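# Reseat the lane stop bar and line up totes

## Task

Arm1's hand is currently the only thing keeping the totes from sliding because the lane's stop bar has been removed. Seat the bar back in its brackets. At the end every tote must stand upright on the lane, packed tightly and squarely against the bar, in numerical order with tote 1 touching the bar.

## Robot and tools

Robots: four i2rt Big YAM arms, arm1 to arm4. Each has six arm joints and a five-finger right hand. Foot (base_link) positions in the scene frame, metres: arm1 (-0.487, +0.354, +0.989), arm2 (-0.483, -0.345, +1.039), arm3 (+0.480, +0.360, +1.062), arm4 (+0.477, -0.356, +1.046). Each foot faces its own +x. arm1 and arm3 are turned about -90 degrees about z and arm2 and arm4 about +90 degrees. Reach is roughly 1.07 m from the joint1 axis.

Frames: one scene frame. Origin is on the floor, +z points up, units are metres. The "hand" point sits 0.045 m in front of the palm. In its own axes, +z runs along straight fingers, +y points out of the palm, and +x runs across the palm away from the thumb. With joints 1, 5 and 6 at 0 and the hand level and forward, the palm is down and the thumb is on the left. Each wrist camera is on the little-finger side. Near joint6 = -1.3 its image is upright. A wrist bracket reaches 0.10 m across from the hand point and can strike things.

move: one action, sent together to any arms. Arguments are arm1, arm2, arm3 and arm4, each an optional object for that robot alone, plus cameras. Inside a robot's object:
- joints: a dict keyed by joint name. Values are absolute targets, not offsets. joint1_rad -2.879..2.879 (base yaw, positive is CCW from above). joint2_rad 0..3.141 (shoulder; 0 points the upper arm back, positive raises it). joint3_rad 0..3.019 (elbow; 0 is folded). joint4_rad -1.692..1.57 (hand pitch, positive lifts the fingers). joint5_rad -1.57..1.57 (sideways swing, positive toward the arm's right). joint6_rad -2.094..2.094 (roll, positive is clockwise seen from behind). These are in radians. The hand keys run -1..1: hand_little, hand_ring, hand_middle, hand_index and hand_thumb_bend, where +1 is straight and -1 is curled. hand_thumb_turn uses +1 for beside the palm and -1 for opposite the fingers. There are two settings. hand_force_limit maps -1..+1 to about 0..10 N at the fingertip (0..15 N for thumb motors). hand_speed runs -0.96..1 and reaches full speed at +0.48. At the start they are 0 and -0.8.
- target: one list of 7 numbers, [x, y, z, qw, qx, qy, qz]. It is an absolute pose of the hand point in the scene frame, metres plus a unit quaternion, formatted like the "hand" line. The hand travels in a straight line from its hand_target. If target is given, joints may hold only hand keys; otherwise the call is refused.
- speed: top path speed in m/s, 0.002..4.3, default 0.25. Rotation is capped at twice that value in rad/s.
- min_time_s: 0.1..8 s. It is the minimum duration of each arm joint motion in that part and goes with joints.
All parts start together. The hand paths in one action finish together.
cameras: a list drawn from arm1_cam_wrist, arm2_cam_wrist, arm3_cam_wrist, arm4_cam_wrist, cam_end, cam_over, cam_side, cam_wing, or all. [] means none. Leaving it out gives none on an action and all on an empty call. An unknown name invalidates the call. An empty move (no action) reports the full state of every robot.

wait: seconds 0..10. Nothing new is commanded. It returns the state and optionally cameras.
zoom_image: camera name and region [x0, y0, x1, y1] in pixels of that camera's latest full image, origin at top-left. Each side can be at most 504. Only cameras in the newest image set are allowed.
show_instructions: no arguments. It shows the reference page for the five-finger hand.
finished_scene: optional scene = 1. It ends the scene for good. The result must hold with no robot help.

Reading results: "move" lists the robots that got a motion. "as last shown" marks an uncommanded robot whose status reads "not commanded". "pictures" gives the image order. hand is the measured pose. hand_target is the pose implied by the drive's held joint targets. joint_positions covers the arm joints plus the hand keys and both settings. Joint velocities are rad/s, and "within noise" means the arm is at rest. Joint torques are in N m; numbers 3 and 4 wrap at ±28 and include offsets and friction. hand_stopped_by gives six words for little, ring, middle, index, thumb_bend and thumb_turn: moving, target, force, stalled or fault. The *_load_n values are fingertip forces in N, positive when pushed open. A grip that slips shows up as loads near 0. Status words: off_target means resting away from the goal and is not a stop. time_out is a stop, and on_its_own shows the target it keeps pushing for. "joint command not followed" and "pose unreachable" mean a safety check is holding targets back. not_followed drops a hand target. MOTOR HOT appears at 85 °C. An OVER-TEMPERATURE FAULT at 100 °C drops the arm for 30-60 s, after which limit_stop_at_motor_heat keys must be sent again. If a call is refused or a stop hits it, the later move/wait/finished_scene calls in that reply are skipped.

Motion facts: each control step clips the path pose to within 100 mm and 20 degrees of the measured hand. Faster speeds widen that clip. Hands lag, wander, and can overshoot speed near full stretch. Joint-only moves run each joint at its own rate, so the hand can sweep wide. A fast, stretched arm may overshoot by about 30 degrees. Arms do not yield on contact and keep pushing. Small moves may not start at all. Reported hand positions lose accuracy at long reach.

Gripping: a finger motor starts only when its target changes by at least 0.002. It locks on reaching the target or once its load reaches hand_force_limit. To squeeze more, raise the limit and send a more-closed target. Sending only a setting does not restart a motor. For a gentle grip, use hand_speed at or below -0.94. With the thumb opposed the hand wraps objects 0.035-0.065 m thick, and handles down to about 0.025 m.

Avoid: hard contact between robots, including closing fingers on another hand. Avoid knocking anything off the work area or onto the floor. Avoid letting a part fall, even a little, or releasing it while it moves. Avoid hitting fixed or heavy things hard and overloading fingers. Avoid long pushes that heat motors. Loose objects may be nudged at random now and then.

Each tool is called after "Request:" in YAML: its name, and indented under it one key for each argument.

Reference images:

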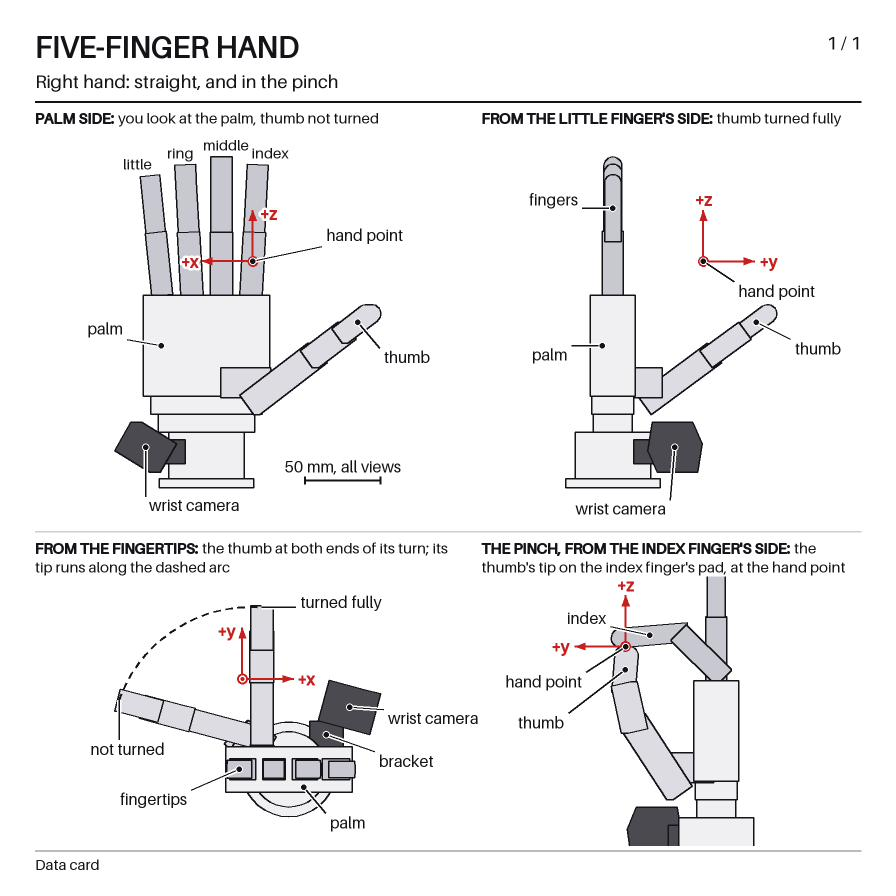

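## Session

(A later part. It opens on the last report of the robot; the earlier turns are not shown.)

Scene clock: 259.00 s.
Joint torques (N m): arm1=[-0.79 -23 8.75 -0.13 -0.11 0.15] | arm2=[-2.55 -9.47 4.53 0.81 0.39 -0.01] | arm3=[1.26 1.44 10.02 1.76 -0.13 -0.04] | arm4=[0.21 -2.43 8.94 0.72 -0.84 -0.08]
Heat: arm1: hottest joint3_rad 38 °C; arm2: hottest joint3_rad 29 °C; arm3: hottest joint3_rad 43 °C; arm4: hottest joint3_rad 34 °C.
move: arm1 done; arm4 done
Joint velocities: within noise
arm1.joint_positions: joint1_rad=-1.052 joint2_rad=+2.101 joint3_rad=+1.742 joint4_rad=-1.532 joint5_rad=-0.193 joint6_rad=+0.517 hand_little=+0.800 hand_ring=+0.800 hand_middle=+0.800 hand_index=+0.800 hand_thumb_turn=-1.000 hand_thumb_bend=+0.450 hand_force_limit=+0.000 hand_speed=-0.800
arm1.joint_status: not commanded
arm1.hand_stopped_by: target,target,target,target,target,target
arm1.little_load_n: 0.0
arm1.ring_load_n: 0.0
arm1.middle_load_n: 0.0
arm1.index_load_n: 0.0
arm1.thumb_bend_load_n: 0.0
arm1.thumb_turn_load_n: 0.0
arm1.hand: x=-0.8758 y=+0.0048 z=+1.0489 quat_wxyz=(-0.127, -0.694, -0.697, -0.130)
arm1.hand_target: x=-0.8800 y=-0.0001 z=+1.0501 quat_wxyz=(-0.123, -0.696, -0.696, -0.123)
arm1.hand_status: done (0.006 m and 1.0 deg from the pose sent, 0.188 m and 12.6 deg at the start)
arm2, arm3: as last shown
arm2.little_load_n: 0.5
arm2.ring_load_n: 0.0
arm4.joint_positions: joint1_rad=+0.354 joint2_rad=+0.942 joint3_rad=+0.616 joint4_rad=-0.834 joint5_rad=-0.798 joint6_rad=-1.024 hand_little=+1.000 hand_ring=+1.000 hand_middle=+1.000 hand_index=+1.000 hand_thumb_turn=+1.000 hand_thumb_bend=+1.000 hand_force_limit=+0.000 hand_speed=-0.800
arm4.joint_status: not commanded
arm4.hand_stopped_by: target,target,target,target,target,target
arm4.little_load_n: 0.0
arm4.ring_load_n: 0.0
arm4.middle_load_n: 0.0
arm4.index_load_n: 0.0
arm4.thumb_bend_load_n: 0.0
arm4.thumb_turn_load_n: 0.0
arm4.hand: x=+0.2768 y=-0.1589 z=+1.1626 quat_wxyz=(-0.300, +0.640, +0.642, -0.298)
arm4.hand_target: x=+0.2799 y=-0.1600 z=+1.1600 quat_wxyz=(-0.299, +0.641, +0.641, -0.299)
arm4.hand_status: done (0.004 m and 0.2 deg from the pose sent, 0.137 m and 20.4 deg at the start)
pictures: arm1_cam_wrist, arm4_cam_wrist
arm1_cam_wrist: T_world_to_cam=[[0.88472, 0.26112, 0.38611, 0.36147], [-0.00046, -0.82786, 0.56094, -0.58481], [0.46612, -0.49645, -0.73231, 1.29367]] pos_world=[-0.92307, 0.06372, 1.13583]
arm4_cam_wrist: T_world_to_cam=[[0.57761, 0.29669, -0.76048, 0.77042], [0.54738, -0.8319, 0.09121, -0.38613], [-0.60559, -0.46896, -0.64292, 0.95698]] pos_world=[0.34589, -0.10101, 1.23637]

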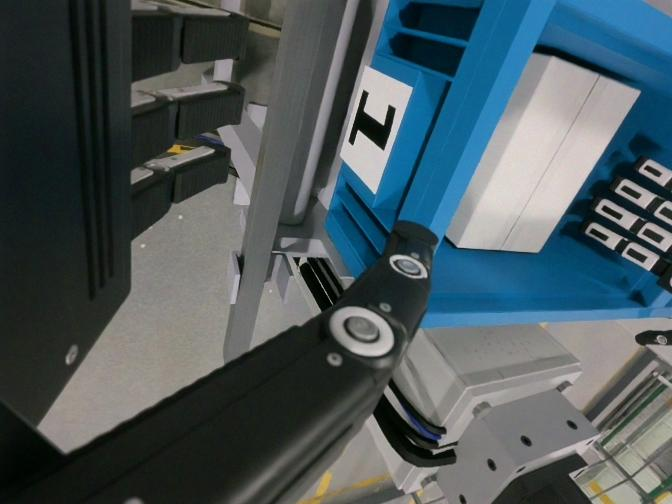

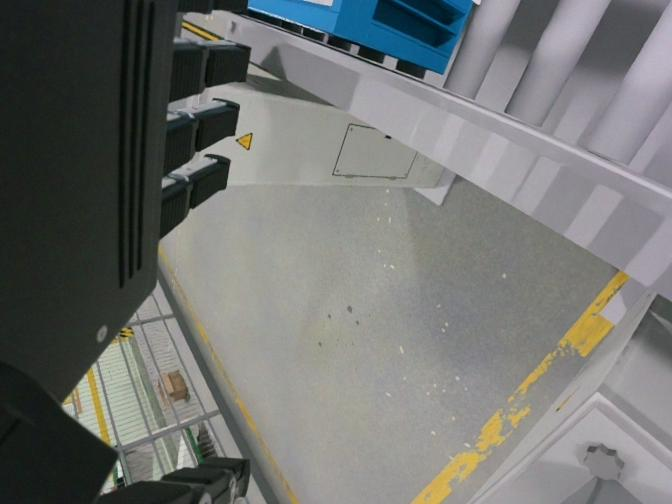

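Request:
move:
  arm2: {"target": [-0.475, -0.044, 0.984, 0, 0.7071, 0.7071, 0], "speed": 0.03}
  cameras: ["arm1_cam_wrist", "arm2_cam_wrist", "cam_wing"]

Scene clock: 284.03 s.
Joint torques (N m): arm1=[-0.79 -22.89 8.69 -0.14 -0.11 0.11] | arm2=[-0.5 -9 5.24 0.57 0.45 0.26] | arm3=[1.38 1.49 10.07 1.8 -0.13 -0.04] | arm4=[0.62 -2.49 8.9 0.57 -0.76 -0.08]
Heat: arm1: hottest joint3_rad 38 °C; arm2: hottest joint3_rad 29 °C; arm3: hottest joint3_rad 44 °C; arm4: hottest joint3_rad 36 °C.
move: arm2 done
Joint velocities: within noise
arm1, arm4: as last shown
arm1.hand: x=-0.8758 y=+0.0047 z=+1.0489 quat_wxyz=(-0.127, -0.694, -0.696, -0.130)
arm2.joint_positions: joint1_rad=+0.103 joint2_rad=+1.566 joint3_rad=+0.702 joint4_rad=-0.692 joint5_rad=-0.027 joint6_rad=-1.437 hand_little=+1.000 hand_ring=+1.000 hand_middle=+1.000 hand_index=+1.000 hand_thumb_turn=+1.000 hand_thumb_bend=+1.000 hand_force_limit=+0.000 hand_speed=-0.800
arm2.joint_status: not commanded
arm2.hand_stopped_by: target,target,target,target,target,target
arm2.little_load_n: 0.0
arm2.ring_load_n: 0.0
arm2.middle_load_n: 0.0
arm2.index_load_n: 0.0
arm2.thumb_bend_load_n: 0.0
arm2.thumb_turn_load_n: 0.0
arm2.hand: x=-0.4784 y=-0.0395 z=+0.9885 quat_wxyz=(-0.010, +0.700, +0.714, +0.000)
arm2.hand_target: x=-0.4751 y=-0.0440 z=+0.9841 quat_wxyz=(+0.000, +0.707, +0.707, +0.000)
arm2.hand_status: done (0.007 m and 1.6 deg from the pose sent, 0.018 m and 1.2 deg at the start)
arm3.joint_positions: joint1_rad=+0.859 joint2_rad=+0.647 joint3_rad=+1.405 joint4_rad=-1.258 joint5_rad=-0.253 joint6_rad=-1.430 hand_little=+1.000 hand_ring=+1.000 hand_middle=+1.000 hand_index=+1.000 hand_thumb_turn=+1.000 hand_thumb_bend=+1.000 hand_force_limit=+0.000 hand_speed=-0.800
arm3.joint_status: not commanded
arm3.hand_stopped_by: target,target,target,target,target,target
arm3.little_load_n: 0.0
arm3.ring_load_n: 0.0
arm3.middle_load_n: 0.0
arm3.index_load_n: 0.0
arm3.thumb_bend_load_n: 0.0
arm3.thumb_turn_load_n: 0.0
arm3.hand: x=+0.6672 y=+0.1753 z=+1.5705 quat_wxyz=(+0.036, +0.799, -0.304, +0.517)
arm3.hand_target: x=+0.6666 y=+0.1756 z=+1.5831 quat_wxyz=(+0.041, +0.793, -0.300, +0.528)
arm3.hand_status: not commanded
arm4.joint_positions: joint1_rad=+0.354 joint2_rad=+0.942 joint3_rad=+0.616 joint4_rad=-0.834 joint5_rad=-0.798 joint6_rad=-1.025 hand_little=+1.000 hand_ring=+1.000 hand_middle=+1.000 hand_index=+1.000 hand_thumb_turn=+1.000 hand_thumb_bend=+1.000 hand_force_limit=+0.000 hand_speed=-0.800
arm4.hand: x=+0.2768 y=-0.1589 z=+1.1625 quat_wxyz=(-0.300, +0.640, +0.642, -0.298)
arm1_cam_wrist: T_world_to_cam=[[0.88482, 0.26074, 0.38614, 0.36156], [-0.00073, -0.82797, 0.56077, -0.58486], [0.46593, -0.49646, -0.73242, 1.29362]] pos_world=[-0.92307, 0.06372, 1.13583]
arm2_cam_wrist: T_world_to_cam=[[0.96833, 0.24825, 0.02657, 0.44663], [0.19885, -0.83123, 0.51915, -0.45165], [0.15097, -0.49743, -0.85427, 1.01175]] pos_world=[-0.49541, 0.01697, 1.08691]

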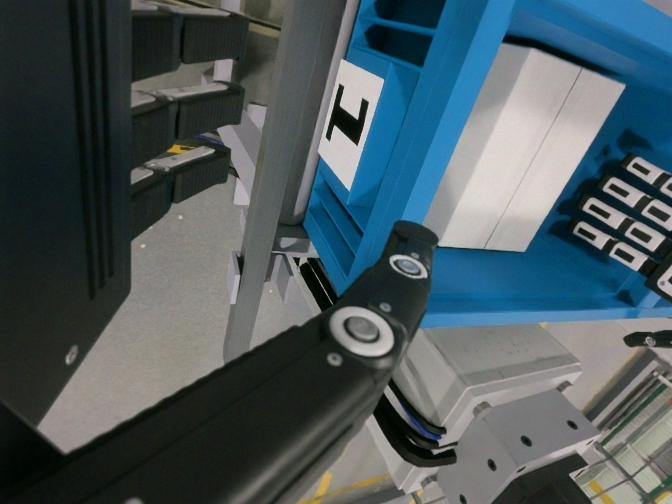

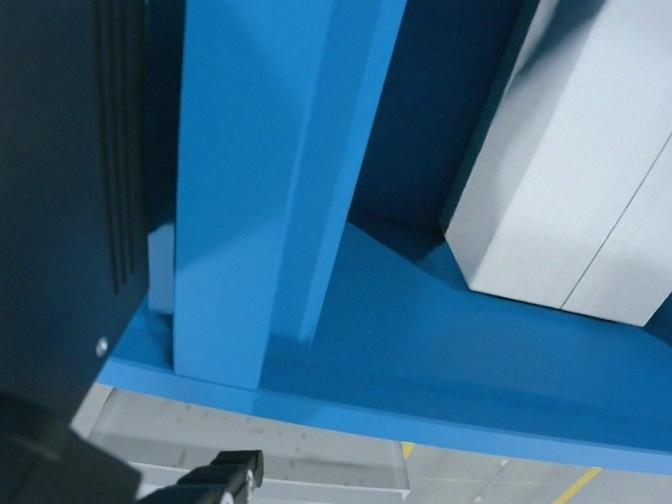

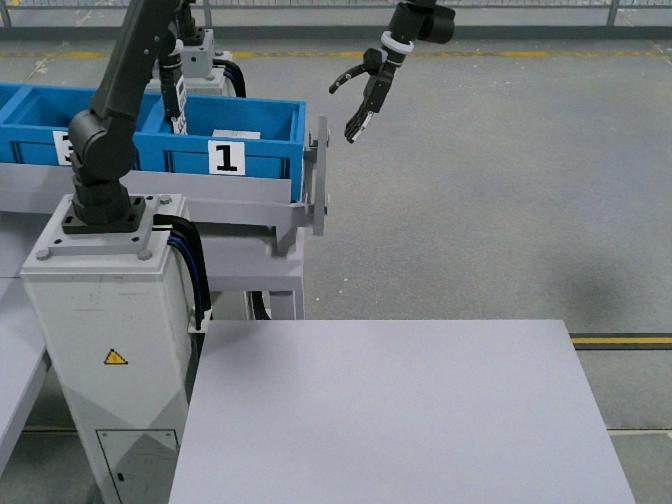

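Request:
move:
  arm2: {"target": [-0.50, -0.044, 0.984, 0, 0.7071, 0.7071, 0], "speed": 0.025}
  cameras: ["arm1_cam_wrist", "arm2_cam_wrist", "cam_wing"]

Scene clock: 286.13 s.
Joint torques (N m): arm1=[-0.73 -22.83 8.66 -0.13 -0.11 0.11] | arm2=[-0.73 -8.41 6.49 0.53 0.36 0.27] | arm3=[1.61 1.61 10.02 1.73 -0.12 -0.03] | arm4=[0.32 -1.73 9.06 0.47 -0.76 -0.11]
Heat: arm1: hottest joint3_rad 38 °C; arm2: hottest joint3_rad 29 °C; arm3: hottest joint3_rad 44 °C; arm4: hottest joint3_rad 36 °C.
move: arm2 done
Joint velocities: within noise
arm1, arm3, arm4: as last shown
arm1.thumb_bend_load_n: -0.5
arm1.thumb_turn_load_n: 0.5
arm2.joint_positions: joint1_rad=+0.173 joint2_rad=+1.569 joint3_rad=+0.702 joint4_rad=-0.691 joint5_rad=-0.024 joint6_rad=-1.366 hand_little=+1.000 hand_ring=+1.000 hand_middle=+1.000 hand_index=+1.000 hand_thumb_turn=+1.000 hand_thumb_bend=+1.000 hand_force_limit=+0.000 hand_speed=-0.800
arm2.joint_status: not commanded
arm2.hand_stopped_by: target,target,target,target,target,target
arm2.little_load_n: 0.0
arm2.ring_load_n: 0.0
arm2.middle_load_n: 0.5
arm2.index_load_n: 0.0
arm2.thumb_bend_load_n: 0.0
arm2.thumb_turn_load_n: 0.0
arm2.hand: x=-0.5010 y=-0.0446 z=+0.9875 quat_wxyz=(-0.007, +0.701, +0.713, +0.000)
arm2.hand_target: x=-0.5000 y=-0.0440 z=+0.9840 quat_wxyz=(+0.000, +0.707, +0.707, +0.000)
arm2.hand_status: done (0.004 m and 1.3 deg from the pose sent, 0.023 m and 1.6 deg at the start)
arm1_cam_wrist: T_world_to_cam=[[0.88482, 0.26074, 0.38614, 0.36156], [-0.00073, -0.82797, 0.56077, -0.58486], [0.46593, -0.49646, -0.73242, 1.29362]] pos_world=[-0.92307, 0.06372, 1.13583]
arm2_cam_wrist: T_world_to_cam=[[0.96847, 0.24753, 0.02836, 0.46805], [0.19665, -0.82932, 0.52303, -0.45571], [0.15298, -0.50096, -0.85184, 1.01019]] pos_world=[-0.51822, 0.01228, 1.08561]

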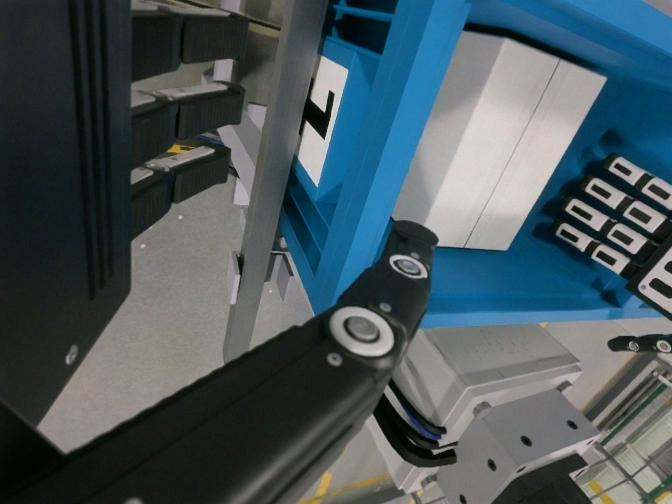

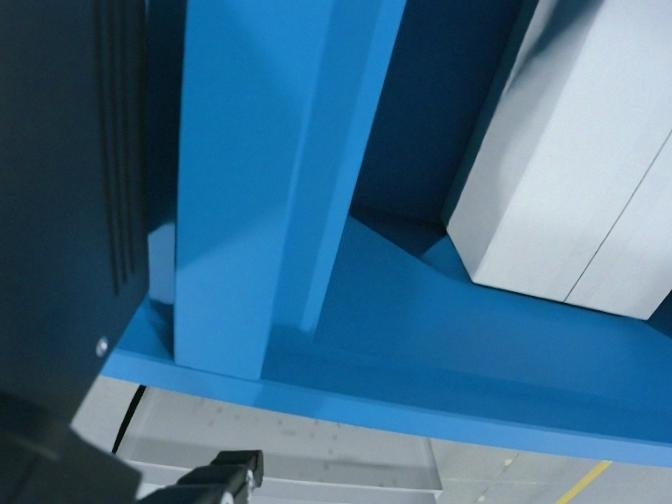

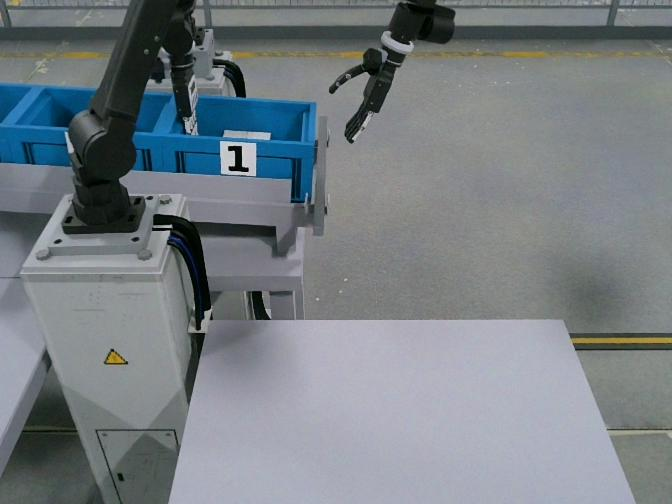

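Request:
move:
  arm2: {"target": [-0.512, -0.044, 0.984, 0, 0.7071, 0.7071, 0], "speed": 0.02}
  cameras: ["arm1_cam_wrist"]

Request:
move:
  arm2: {"target": [-0.522, -0.044, 0.984, 0, 0.7071, 0.7071, 0], "speed": 0.02}
  cameras: ["arm1_cam_wrist", "arm2_cam_wrist", "cam_wing"]

Scene clock: 287.93 s.
Joint torques (N m): arm1=[-0.85 -22.83 8.66 -0.13 -0.11 0.11] | arm2=[-0.26 -8.18 7.12 0.35 0.3 0.26] | arm3=[1.14 1.32 10.09 1.81 -0.12 -0.03] | arm4=[0.62 -1.73 8.77 0.47 -0.78 -0.11]
Heat: arm1: hottest joint3_rad 38 °C; arm2: hottest joint3_rad 29 °C; arm3: hottest joint3_rad 44 °C; arm4: hottest joint3_rad 36 °C.
move: arm2 done
Joint velocities: within noise
arm1, arm3, arm4: as last shown
arm1.thumb_bend_load_n: 0.0
arm1.thumb_turn_load_n: 0.0
arm2.joint_positions: joint1_rad=+0.203 joint2_rad=+1.574 joint3_rad=+0.702 joint4_rad=-0.691 joint5_rad=-0.022 joint6_rad=-1.333 hand_little=+1.000 hand_ring=+1.000 hand_middle=+1.000 hand_index=+1.000 hand_thumb_turn=+1.000 hand_thumb_bend=+1.000 hand_force_limit=+0.000 hand_speed=-0.800
arm2.joint_status: not commanded
arm2.hand_stopped_by: target,target,target,target,target,target
arm2.little_load_n: 0.0
arm2.ring_load_n: 0.0
arm2.middle_load_n: 0.0
arm2.index_load_n: 0.0
arm2.thumb_bend_load_n: 0.0
arm2.thumb_turn_load_n: 0.0
arm2.hand: x=-0.5104 y=-0.0482 z=+0.9859 quat_wxyz=(-0.005, +0.702, +0.712, -0.001)
arm2.hand_target: x=-0.5120 y=-0.0440 z=+0.9840 quat_wxyz=(+0.000, +0.707, +0.707, +0.000)
arm2.hand_status: done (0.005 m and 1.0 deg from the pose sent, 0.012 m and 1.3 deg at the start)
arm1_cam_wrist: T_world_to_cam=[[0.88482, 0.26074, 0.38614, 0.36156], [-0.00073, -0.82797, 0.56077, -0.58486], [0.46593, -0.49646, -0.73242, 1.29362]] pos_world=[-0.92307, 0.06372, 1.13583]

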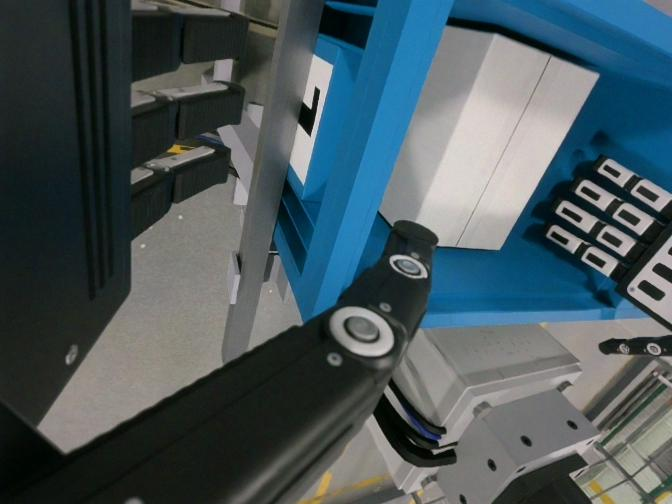

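Scene clock: 288.97 s.
Joint torques (N m): arm1=[-0.79 -22.83 8.68 -0.14 -0.11 0.11] | arm2=[0.56 -9.35 7.65 0.27 0.11 0.21] | arm3=[1.32 1.55 10.06 1.77 -0.13 -0.03] | arm4=[0.03 -1.49 9.14 0.5 -0.83 -0.1]
Heat: arm1: hottest joint3_rad 38 °C; arm2: hottest joint3_rad 29 °C; arm3: hottest joint3_rad 44 °C; arm4: hottest joint3_rad 36 °C.
move: arm2 done
Joint velocities: within noise
arm1, arm3, arm4: as last shown
arm1.index_load_n: 0.5
arm2.joint_positions: joint1_rad=+0.225 joint2_rad=+1.583 joint3_rad=+0.702 joint4_rad=-0.691 joint5_rad=-0.017 joint6_rad=-1.300 hand_little=+1.000 hand_ring=+1.000 hand_middle=+1.000 hand_index=+1.000 hand_thumb_turn=+1.000 hand_thumb_bend=+1.000 hand_force_limit=+0.000 hand_speed=-0.800
arm2.joint_status: not commanded
arm2.hand_stopped_by: target,target,target,target,target,target
arm2.little_load_n: 0.0
arm2.ring_load_n: 0.0
arm2.middle_load_n: 0.0
arm2.index_load_n: 0.0
arm2.thumb_bend_load_n: 0.0
arm2.thumb_turn_load_n: 0.0
arm2.hand: x=-0.5166 y=-0.0522 z=+0.9837 quat_wxyz=(+0.001, +0.706, +0.709, -0.002)
arm2.hand_target: x=-0.5220 y=-0.0441 z=+0.9841 quat_wxyz=(+0.000, +0.707, +0.707, +0.000)
arm2.hand_status: done (0.010 m and 0.3 deg from the pose sent, 0.013 m and 1.0 deg at the start)
arm1_cam_wrist: T_world_to_cam=[[0.88482, 0.26074, 0.38614, 0.36156], [-0.00073, -0.82797, 0.56077, -0.58486], [0.46593, -0.49646, -0.73242, 1.29362]] pos_world=[-0.92307, 0.06372, 1.13583]
arm2_cam_wrist: T_world_to_cam=[[0.97154, 0.23435, 0.03447, 0.48001], [0.17997, -0.8249, 0.53586, -0.47804], [0.15401, -0.51441, -0.8436, 0.99734]] pos_world=[-0.53391, 0.00621, 1.08098]

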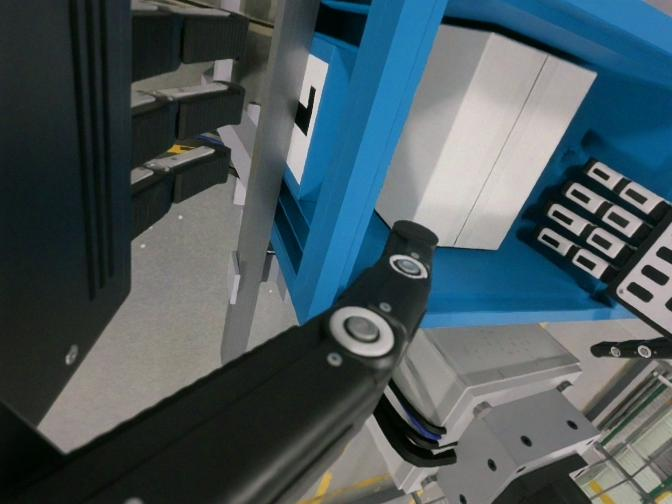

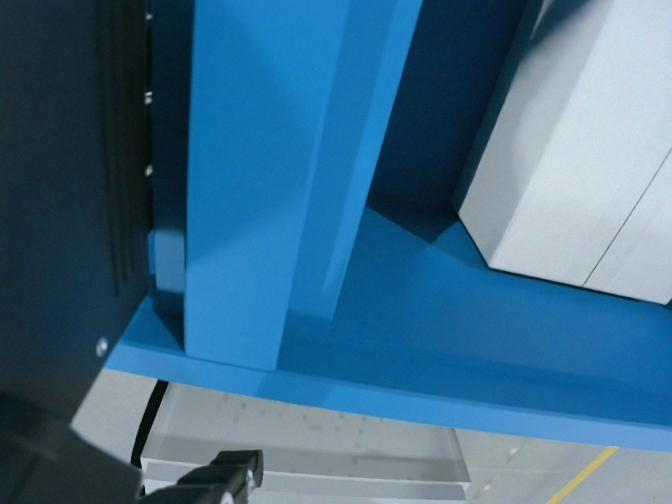

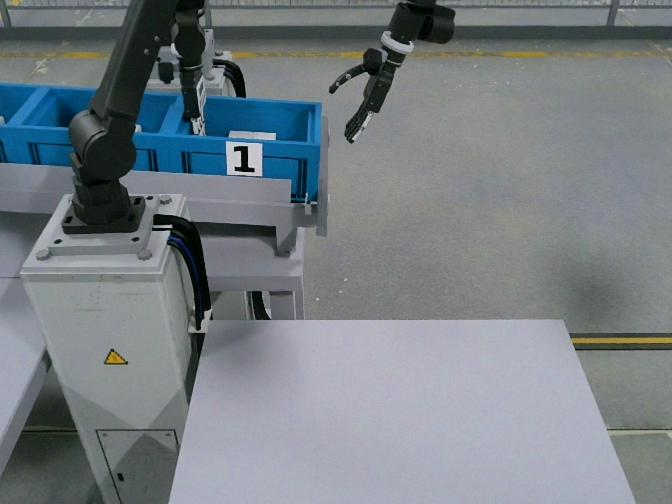

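Request:
move:
  arm2: {"target": [-0.528, -0.044, 0.99, 0, 0.7071, 0.7071, 0], "speed": 0.05}

Request:
move:
  arm2: {"target": [-0.528, -0.044, 1.16, 0, 0.7071, 0.7071, 0], "speed": 0.15}
  arm4: {"target": [0.20, -0.05, 1.22, 0, 0.7071, 0.7071, 0], "speed": 0.25}
  cameras: ["all"]

Scene clock: 291.20 s.
Joint torques (N m): arm1=[-0.85 -22.83 8.68 -0.14 -0.11 0.11] | arm2=[0.67 -10.23 8.46 0.02 0.11 0.23] | arm3=[1.38 1.67 10.02 1.77 -0.12 -0.04] | arm4=[0.56 -1.79 9.02 0.79 -0.82 -0.12]
Heat: arm1: hottest joint3_rad 38 °C; arm2: hottest joint3_rad 29 °C; arm3: hottest joint3_rad 44 °C; arm4: hottest joint3_rad 36 °C.
move: arm2 off_target
Joint velocities: within noise
arm1, arm3, arm4: as last shown
arm1.index_load_n: 0.0
arm2.joint_positions: joint1_rad=+0.241 joint2_rad=+1.583 joint3_rad=+0.702 joint4_rad=-0.706 joint5_rad=-0.017 joint6_rad=-1.284 hand_little=+1.000 hand_ring=+1.000 hand_middle=+1.000 hand_index=+1.000 hand_thumb_turn=+1.000 hand_thumb_bend=+1.000 hand_force_limit=+0.000 hand_speed=-0.800
arm2.joint_status: not commanded
arm2.hand_stopped_by: target,target,target,target,target,target
arm2.little_load_n: 0.0
arm2.ring_load_n: 0.0
arm2.middle_load_n: 0.0
arm2.index_load_n: 0.0
arm2.thumb_bend_load_n: 0.0
arm2.thumb_turn_load_n: 0.0
arm2.hand: x=-0.5206 y=-0.0576 z=+0.9844 quat_wxyz=(+0.007, +0.706, +0.708, -0.005)
arm2.hand_target: x=-0.5279 y=-0.0442 z=+0.9901 quat_wxyz=(+0.000, +0.707, +0.707, +0.000)
arm2.hand_status: off_target (0.016 m and 1.1 deg from the pose sent, 0.015 m and 0.3 deg at the start)
arm4.thumb_turn_load_n: -0.5
pictures: none

Scene clock: 293.67 s.
Joint torques (N m): arm1=[-0.79 -22.83 8.68 -0.14 -0.11 0.11] | arm2=[-0.38 -9.41 11.55 -0.05 0.11 0.17] | arm3=[1.14 1.67 9.98 1.73 -0.14 -0.02] | arm4=[0.79 -9 13.7 -0.13 0.03 0.15]
Heat: arm1: hottest joint3_rad 38 °C; arm2: hottest joint3_rad 29 °C; arm3: hottest joint3_rad 44 °C; arm4: hottest joint3_rad 37 °C.
move: arm2 off_target; arm4 off_target
Joint velocities: within noise
arm1, arm3: as last shown
arm2.joint_positions: joint1_rad=+0.241 joint2_rad=+1.306 joint3_rad=+0.930 joint4_rad=-1.230 joint5_rad=-0.017 joint6_rad=-1.284 hand_little=+1.000 hand_ring=+1.000 hand_middle=+1.000 hand_index=+1.000 hand_thumb_turn=+1.000 hand_thumb_bend=+1.000 hand_force_limit=+0.000 hand_speed=-0.800
arm2.joint_status: not commanded
arm2.hand_stopped_by: target,target,target,target,target,target
arm2.little_load_n: 0.0
arm2.ring_load_n: 0.0
arm2.middle_load_n: 0.0
arm2.index_load_n: 0.0
arm2.thumb_bend_load_n: -0.5
arm2.thumb_turn_load_n: 0.0
arm2.hand: x=-0.5234 y=-0.0570 z=+1.1451 quat_wxyz=(+0.016, +0.706, +0.708, -0.010)
arm2.hand_target: x=-0.5278 y=-0.0446 z=+1.1599 quat_wxyz=(+0.000, +0.707, +0.707, +0.000)
arm2.hand_status: off_target (0.020 m and 2.2 deg from the pose sent, 0.176 m and 1.1 deg at the start)
arm4.joint_positions: joint1_rad=+0.757 joint2_rad=+1.589 joint3_rad=+1.366 joint4_rad=-1.391 joint5_rad=-0.008 joint6_rad=-0.800 hand_little=+1.000 hand_ring=+1.000 hand_middle=+1.000 hand_index=+1.000 hand_thumb_turn=+1.000 hand_thumb_bend=+1.000 hand_force_limit=+0.000 hand_speed=-0.800
arm4.joint_status: not commanded
arm4.hand_stopped_by: target,target,target,target,target,target
arm4.little_load_n: 0.0
arm4.ring_load_n: 0.0
arm4.middle_load_n: 0.0
arm4.index_load_n: 0.0
arm4.thumb_bend_load_n: 0.0
arm4.thumb_turn_load_n: 0.0
arm4.hand: x=+0.2158 y=-0.0613 z=+1.2047 quat_wxyz=(+0.021, +0.706, +0.708, -0.002)
arm4.hand_target: x=+0.2007 y=-0.0507 z=+1.2200 quat_wxyz=(+0.000, +0.707, +0.707, +0.000)
arm4.hand_status: off_target (0.025 m and 2.5 deg from the pose sent, 0.145 m and 50.1 deg at the start)
pictures: arm1_cam_wrist, arm2_cam_wrist, arm3_cam_wrist, arm4_cam_wrist, cam_end, cam_over, cam_side, cam_wing
arm1_cam_wrist: T_world_to_cam=[[0.88482, 0.26074, 0.38614, 0.36156], [-0.00073, -0.82797, 0.56077, -0.58486], [0.46593, -0.49646, -0.73242, 1.29362]] pos_world=[-0.92307, 0.06372, 1.13583]
arm2_cam_wrist: T_world_to_cam=[[0.9714, 0.23465, 0.03634, 0.48], [0.17376, -0.80678, 0.56472, -0.60259], [0.16183, -0.54225, -0.82448, 1.11266]] pos_world=[-0.54162, 0.00455, 1.24022]
arm4_cam_wrist: T_world_to_cam=[[0.95485, 0.29569, -0.02878, -0.15432], [0.26785, -0.8149, 0.51401, -0.72336], [0.12854, -0.49851, -0.8573, 1.09103]] pos_world=[0.20087, 0.00005, 1.30271]

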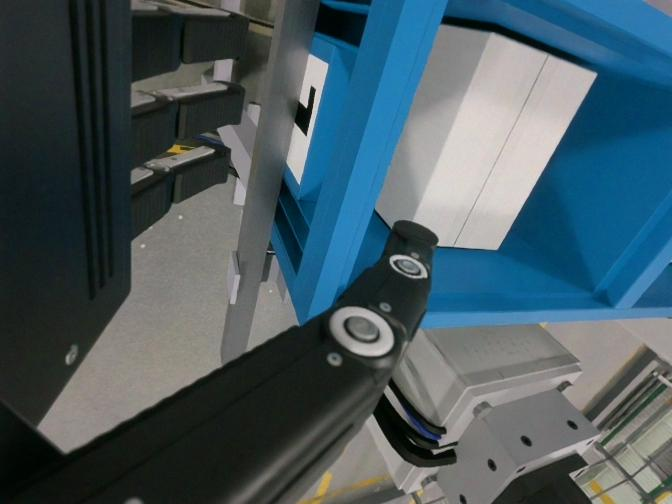

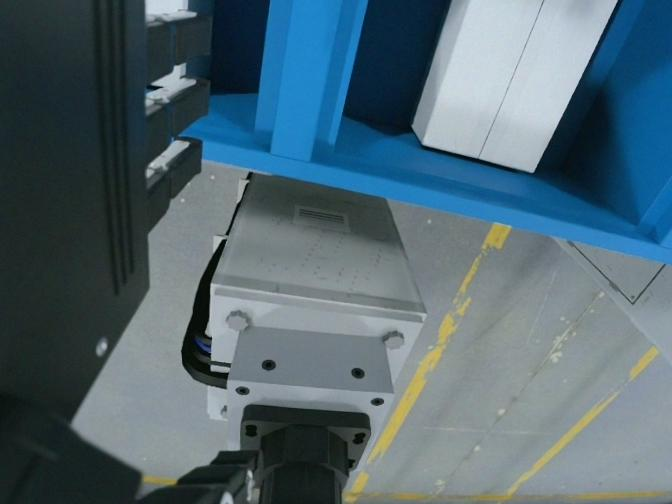

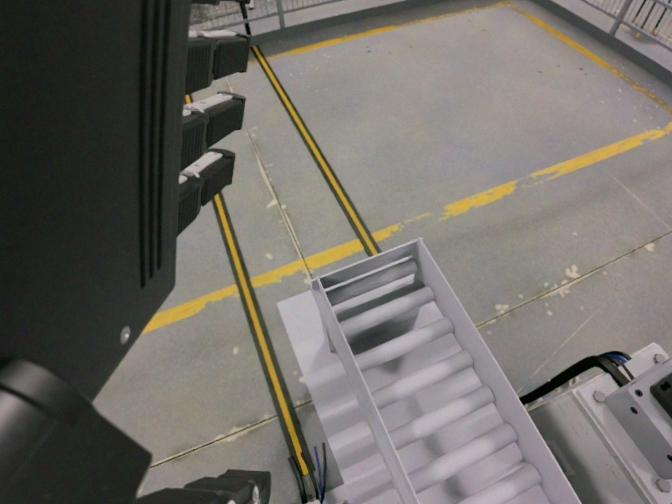

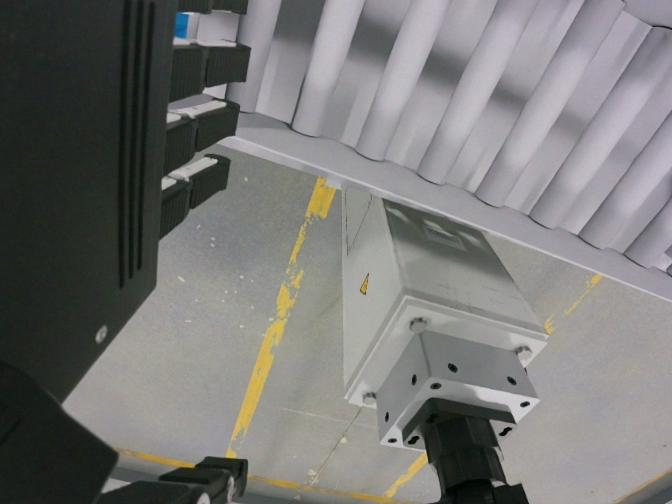

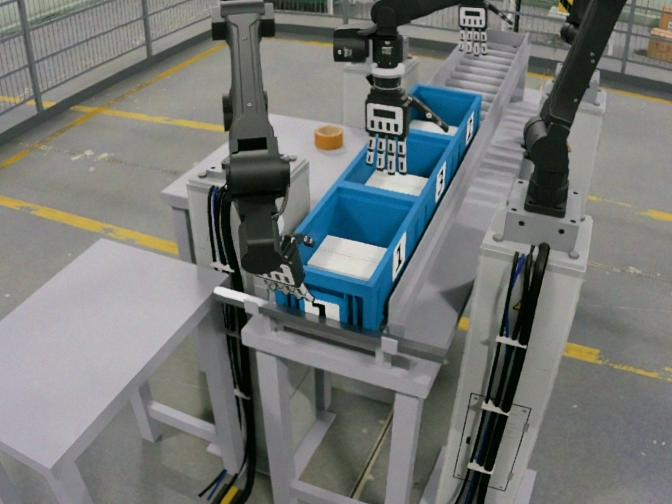

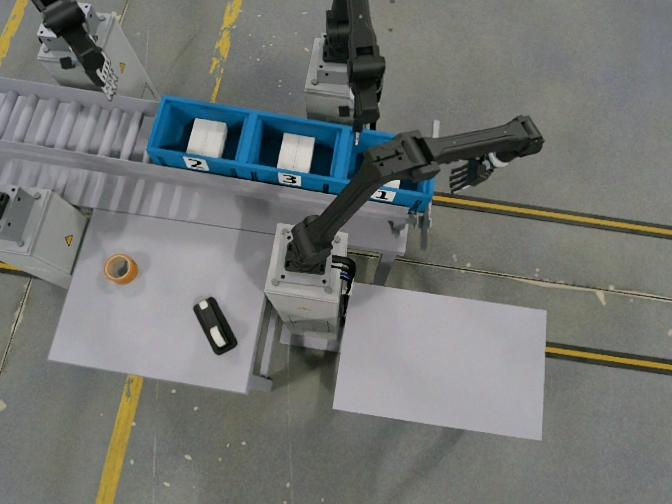

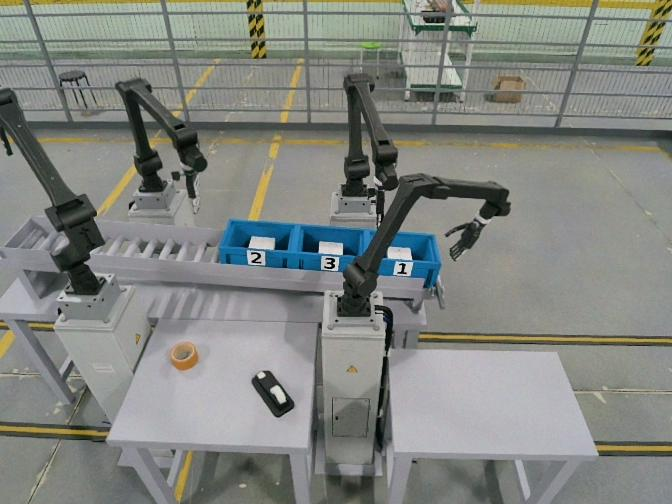

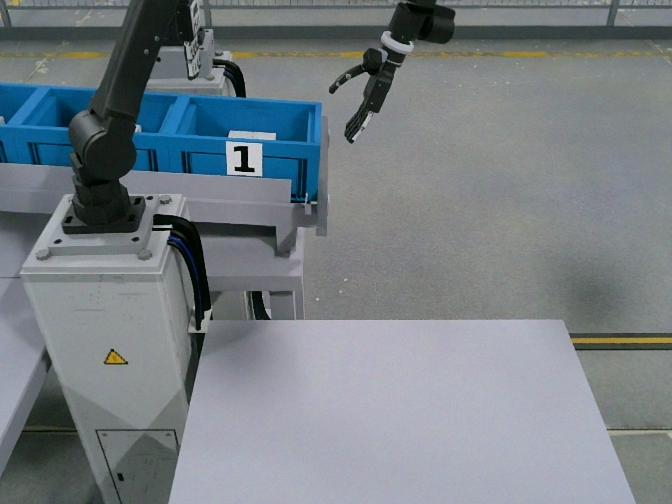

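Request:
move:
  arm4: {"target": [0.06, -0.03, 1.12, 0, 0.7071, 0.7071, 0], "speed": 0.2}
  arm1: {"target": [-0.70, 0.08, 1.32, 0.1228, 0.6964, 0.6964, 0.1228], "speed": 0.2, "joints": {"hand_thumb_turn": 1.0, "hand_thumb_bend": 1.0, "hand_index": 1.0, "hand_middle": 1.0, "hand_ring": 1.0, "hand_little": 1.0, "hand_speed": 0.0}}
  cameras: ["arm4_cam_wrist", "cam_over", "cam_side"]

Scene clock: 301.50 s.
Joint torques (N m): arm1=[-0.03 -9.41 8.5 0.09 -0.41 0.12] | arm2=[-0.38 -9.52 11.51 0.03 0.1 0.14] | arm3=[1.38 1.49 9.99 1.78 -0.13 -0.03] | arm4=[1.38 -13.45 12.7 0.29 -0.09 0.12]
Heat: arm1: hottest joint3_rad 38 °C; arm2: hottest joint3_rad 30 °C; arm3: hottest joint3_rad 44 °C; arm4: hottest joint3_rad 38 °C.
move: arm1 off_target; arm4 off_target
Joint velocities: within noise
arm1.joint_positions: joint1_rad=-1.037 joint2_rad=+1.250 joint3_rad=+1.436 joint4_rad=-1.683 joint5_rad=-0.265 joint6_rad=+0.615 hand_little=+1.000 hand_ring=+1.000 hand_middle=+1.000 hand_index=+1.000 hand_thumb_turn=+1.000 hand_thumb_bend=+1.000 hand_force_limit=+0.000 hand_speed=+0.000
arm1.joint_status: all done
arm1.hand_stopped_by: target,target,target,target,target,target
arm1.little_load_n: 0.0
arm1.ring_load_n: 0.5
arm1.middle_load_n: 0.0
arm1.index_load_n: 0.0
arm1.thumb_bend_load_n: -0.5
arm1.thumb_turn_load_n: 0.0
arm1.hand: x=-0.7037 y=+0.0832 z=+1.3235 quat_wxyz=(-0.117, -0.714, -0.688, +0.062)
arm1.hand_target: x=-0.7000 y=+0.0798 z=+1.3192 quat_wxyz=(-0.121, -0.714, -0.688, +0.051)
arm1.hand_status: off_target (0.006 m and 21.3 deg from the pose sent, 0.332 m and 1.0 deg at the start; pose on its path clipped on 21 of 76 steps; a joint's target at an end of its range on 51 of 76 steps)
arm2, arm3: as last shown
arm2.thumb_bend_load_n: 0.0
arm3.thumb_bend_load_n: -0.5
arm4.joint_positions: joint1_rad=+0.901 joint2_rad=+1.956 joint3_rad=+1.615 joint4_rad=-1.277 joint5_rad=-0.005 joint6_rad=-0.655 hand_little=+1.000 hand_ring=+1.000 hand_middle=+1.000 hand_index=+1.000 hand_thumb_turn=+1.000 hand_thumb_bend=+1.000 hand_force_limit=+0.000 hand_speed=-0.800
arm4.joint_status: not commanded
arm4.hand_stopped_by: target,target,target,target,target,target
arm4.little_load_n: 0.0
arm4.ring_load_n: 0.0
arm4.middle_load_n: 0.0
arm4.index_load_n: 0.0
arm4.thumb_bend_load_n: 0.0
arm4.thumb_turn_load_n: 0.0
arm4.hand: x=+0.0798 y=-0.0389 z=+1.1101 quat_wxyz=(+0.023, +0.706, +0.708, +0.003)
arm4.hand_target: x=+0.0607 y=-0.0306 z=+1.1204 quat_wxyz=(+0.000, +0.707, +0.707, +0.000)
arm4.hand_status: off_target (0.024 m and 2.6 deg from the pose sent, 0.180 m and 2.4 deg at the start)
arm4_cam_wrist: T_world_to_cam=[[0.95521, 0.2953, -0.01935, -0.04429], [0.26303, -0.81722, 0.5128, -0.61848], [0.13562, -0.49492, -0.85829, 1.03918]] pos_world=[0.06405, 0.02194, 1.20822]

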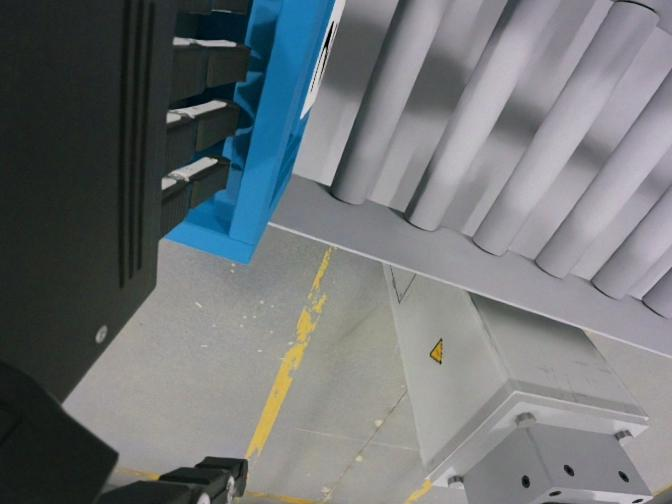

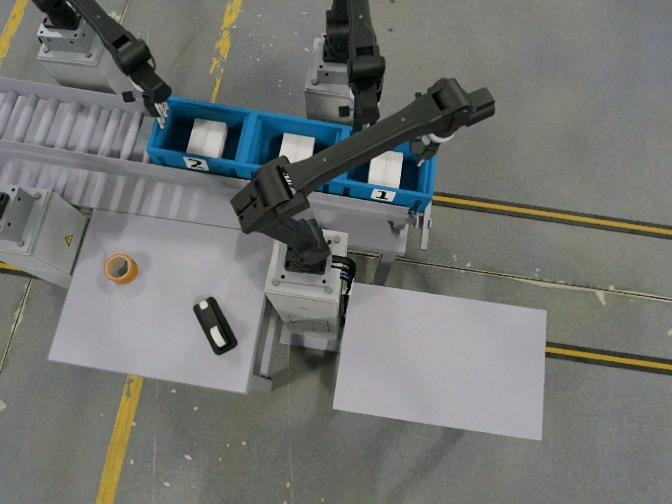

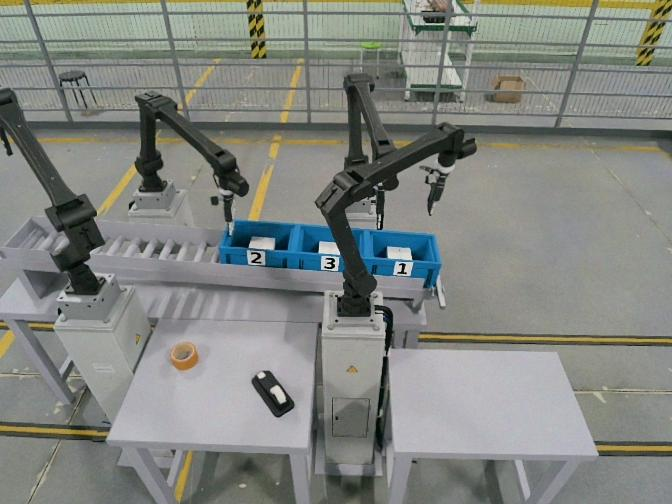

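Request:
zoom_image:
  camera: "arm4_cam_wrist"
  region: [160, 0, 400, 280]

Scaled by 1.800 from the camera's image (finer frame: 960x720).

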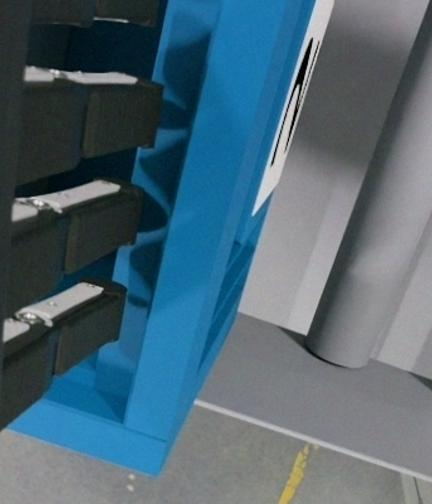

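Request:
zoom_image:
  camera: "cam_over"
  region: [130, 80, 300, 220]

Request:
zoom_image:
  camera: "cam_over"
  region: [300, 100, 470, 240]

Scaled by 2.965 from the camera's image (finer frame: 960x720).

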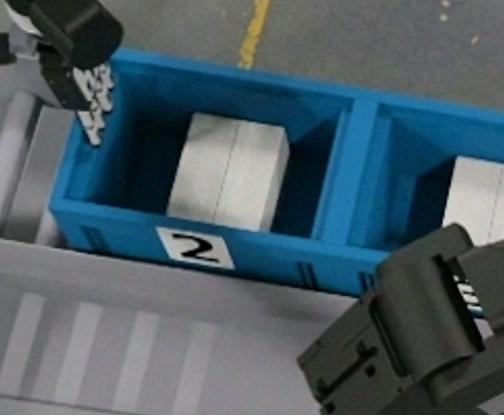

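Scaled by 2.965 from the camera's image (finer frame: 960x720).

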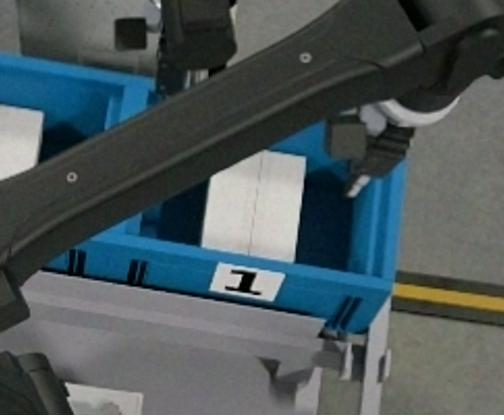

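Request:
move:
  arm4: {"target": [0.024, -0.03, 1.10, 0, 0.7071, 0.7071, 0], "speed": 0.12}

Request:
move:
  arm4: {"target": [0.028, -0.028, 1.04, 0, 0.7071, 0.7071, 0], "speed": 0.1}
  cameras: ["arm4_cam_wrist", "cam_over", "cam_side"]

Request:
zoom_image:
  camera: "arm4_cam_wrist"
  region: [160, 0, 440, 280]

Scene clock: 310.50 s.
Joint torques (N m): arm1=[-0.03 -9.47 8.51 0.08 -0.42 0.12] | arm2=[-0.26 -9.17 11.54 -0.05 0.09 0.13] | arm3=[1.32 1.49 9.96 1.78 -0.12 -0.04] | arm4=[1.73 -15.03 13.2 0.23 -0.07 0.11]
Heat: arm1: hottest joint3_rad 39 °C; arm2: hottest joint3_rad 31 °C; arm3: hottest joint3_rad 44 °C; arm4: hottest joint3_rad 40 °C.
move: arm4 off_target
Joint velocities: within noise
arm1, arm2, arm3: as last shown
arm1.ring_load_n: 0.0
arm1.thumb_bend_load_n: 0.0
arm1.hand_target: x=-0.7000 y=+0.0798 z=+1.3191 quat_wxyz=(-0.121, -0.713, -0.688, +0.051)
arm3.thumb_bend_load_n: 0.0
arm4.joint_positions: joint1_rad=+0.940 joint2_rad=+2.047 joint3_rad=+1.705 joint4_rad=-1.277 joint5_rad=-0.005 joint6_rad=-0.621 hand_little=+1.000 hand_ring=+1.000 hand_middle=+1.000 hand_index=+1.000 hand_thumb_turn=+1.000 hand_thumb_bend=+1.000 hand_force_limit=+0.000 hand_speed=-0.800
arm4.joint_status: not commanded
arm4.hand_stopped_by: target,target,target,target,target,target
arm4.little_load_n: 0.0
arm4.ring_load_n: 0.0
arm4.middle_load_n: 0.0
arm4.index_load_n: 0.0
arm4.thumb_bend_load_n: 0.0
arm4.thumb_turn_load_n: 0.0
arm4.hand: x=+0.0437 y=-0.0404 z=+1.0896 quat_wxyz=(+0.023, +0.704, +0.709, +0.004)
arm4.hand_target: x=+0.0247 y=-0.0306 z=+1.1006 quat_wxyz=(+0.000, +0.707, +0.707, +0.000)
arm4.hand_status: off_target (0.025 m and 2.8 deg from the pose sent, 0.057 m and 2.6 deg at the start)
pictures: none

Scene clock: 311.70 s.
Joint torques (N m): arm1=[0.03 -9.41 8.51 0.08 -0.41 0.11] | arm2=[0.03 -9.58 11.59 -0.06 0.09 0.14] | arm3=[1.08 1.38 10.03 1.73 -0.13 -0.04] | arm4=[0.79 -14.86 7.92 0.66 -0.07 0.05]
Heat: arm1: hottest joint3_rad 39 °C; arm2: hottest joint3_rad 31 °C; arm3: hottest joint3_rad 44 °C; arm4: hottest joint3_rad 40 °C.
move: arm4 done
Joint velocities: within noise
arm1, arm2: as last shown
arm1.middle_load_n: -0.5
arm3.joint_positions: joint1_rad=+0.859 joint2_rad=+0.647 joint3_rad=+1.405 joint4_rad=-1.258 joint5_rad=-0.253 joint6_rad=-1.430 hand_little=+1.000 hand_ring=+1.000 hand_middle=+1.000 hand_index=+1.000 hand_thumb_turn=+1.000 hand_thumb_bend=+1.000 hand_force_limit=+0.000 hand_speed=-0.800
arm3.joint_status: not commanded
arm3.hand_stopped_by: target,target,target,target,target,target
arm3.little_load_n: 0.0
arm3.ring_load_n: 0.0
arm3.middle_load_n: 0.5
arm3.index_load_n: 0.0
arm3.thumb_bend_load_n: 0.0
arm3.thumb_turn_load_n: 0.0
arm3.hand: x=+0.6672 y=+0.1753 z=+1.5705 quat_wxyz=(+0.036, +0.799, -0.304, +0.517)
arm3.hand_target: x=+0.6666 y=+0.1756 z=+1.5831 quat_wxyz=(+0.041, +0.793, -0.300, +0.528)
arm3.hand_status: not commanded
arm4.joint_positions: joint1_rad=+0.940 joint2_rad=+2.102 joint3_rad=+1.692 joint4_rad=-1.152 joint5_rad=-0.005 joint6_rad=-0.621 hand_little=+1.000 hand_ring=+1.000 hand_middle=+1.000 hand_index=+1.000 hand_thumb_turn=+1.000 hand_thumb_bend=+1.000 hand_force_limit=+0.000 hand_speed=-0.800
arm4.joint_status: not commanded
arm4.hand_stopped_by: target,target,target,target,target,target
arm4.little_load_n: 0.0
arm4.ring_load_n: 0.0
arm4.middle_load_n: 0.0
arm4.index_load_n: 0.0
arm4.thumb_bend_load_n: 0.0
arm4.thumb_turn_load_n: 0.0
arm4.hand: x=+0.0258 y=-0.0276 z=+1.0481 quat_wxyz=(-0.004, +0.704, +0.710, -0.001)
arm4.hand_target: x=+0.0280 y=-0.0281 z=+1.0401 quat_wxyz=(+0.000, +0.707, +0.707, +0.000)
arm4.hand_status: done (0.008 m and 0.7 deg from the pose sent, 0.053 m and 2.8 deg at the start)
arm4_cam_wrist: T_world_to_cam=[[0.95236, 0.30065, -0.05126, 0.03641], [0.28822, -0.83225, 0.47359, -0.52316], [0.09973, -0.4658, -0.87926, 1.02262]] pos_world=[0.01413, 0.02998, 1.14877]

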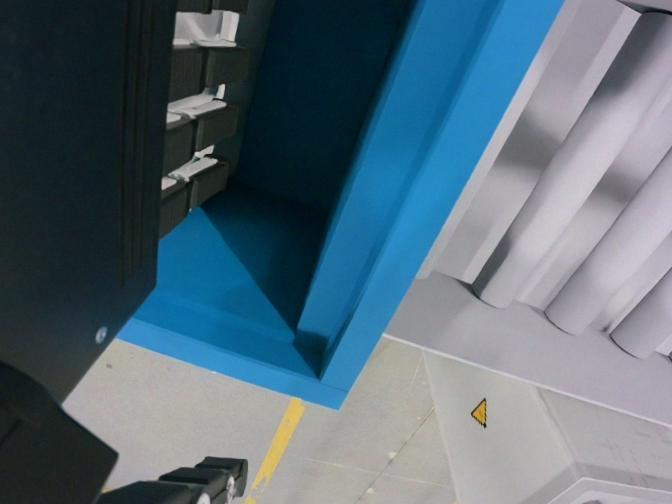

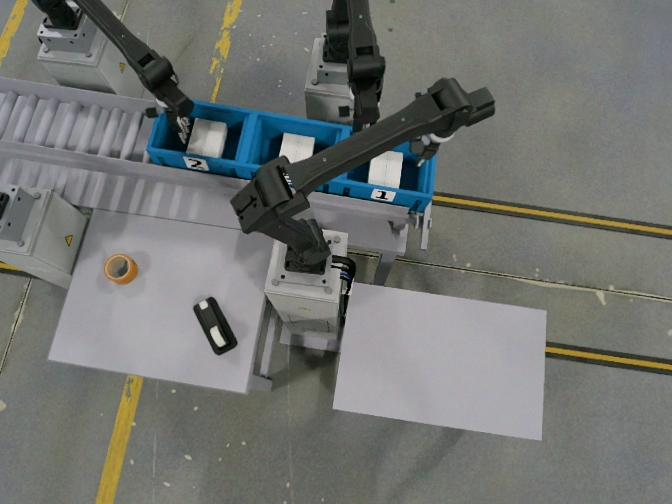

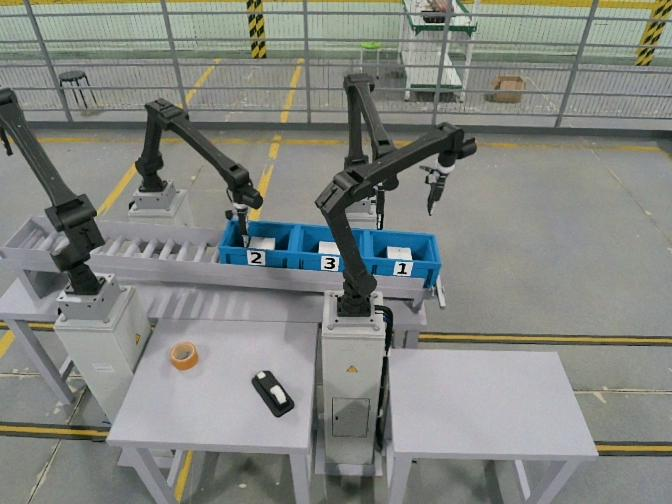

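Scaled by 1.800 from the camera's image (finer frame: 960x720).

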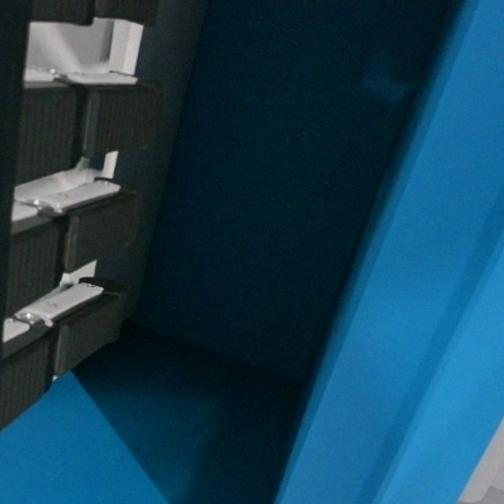

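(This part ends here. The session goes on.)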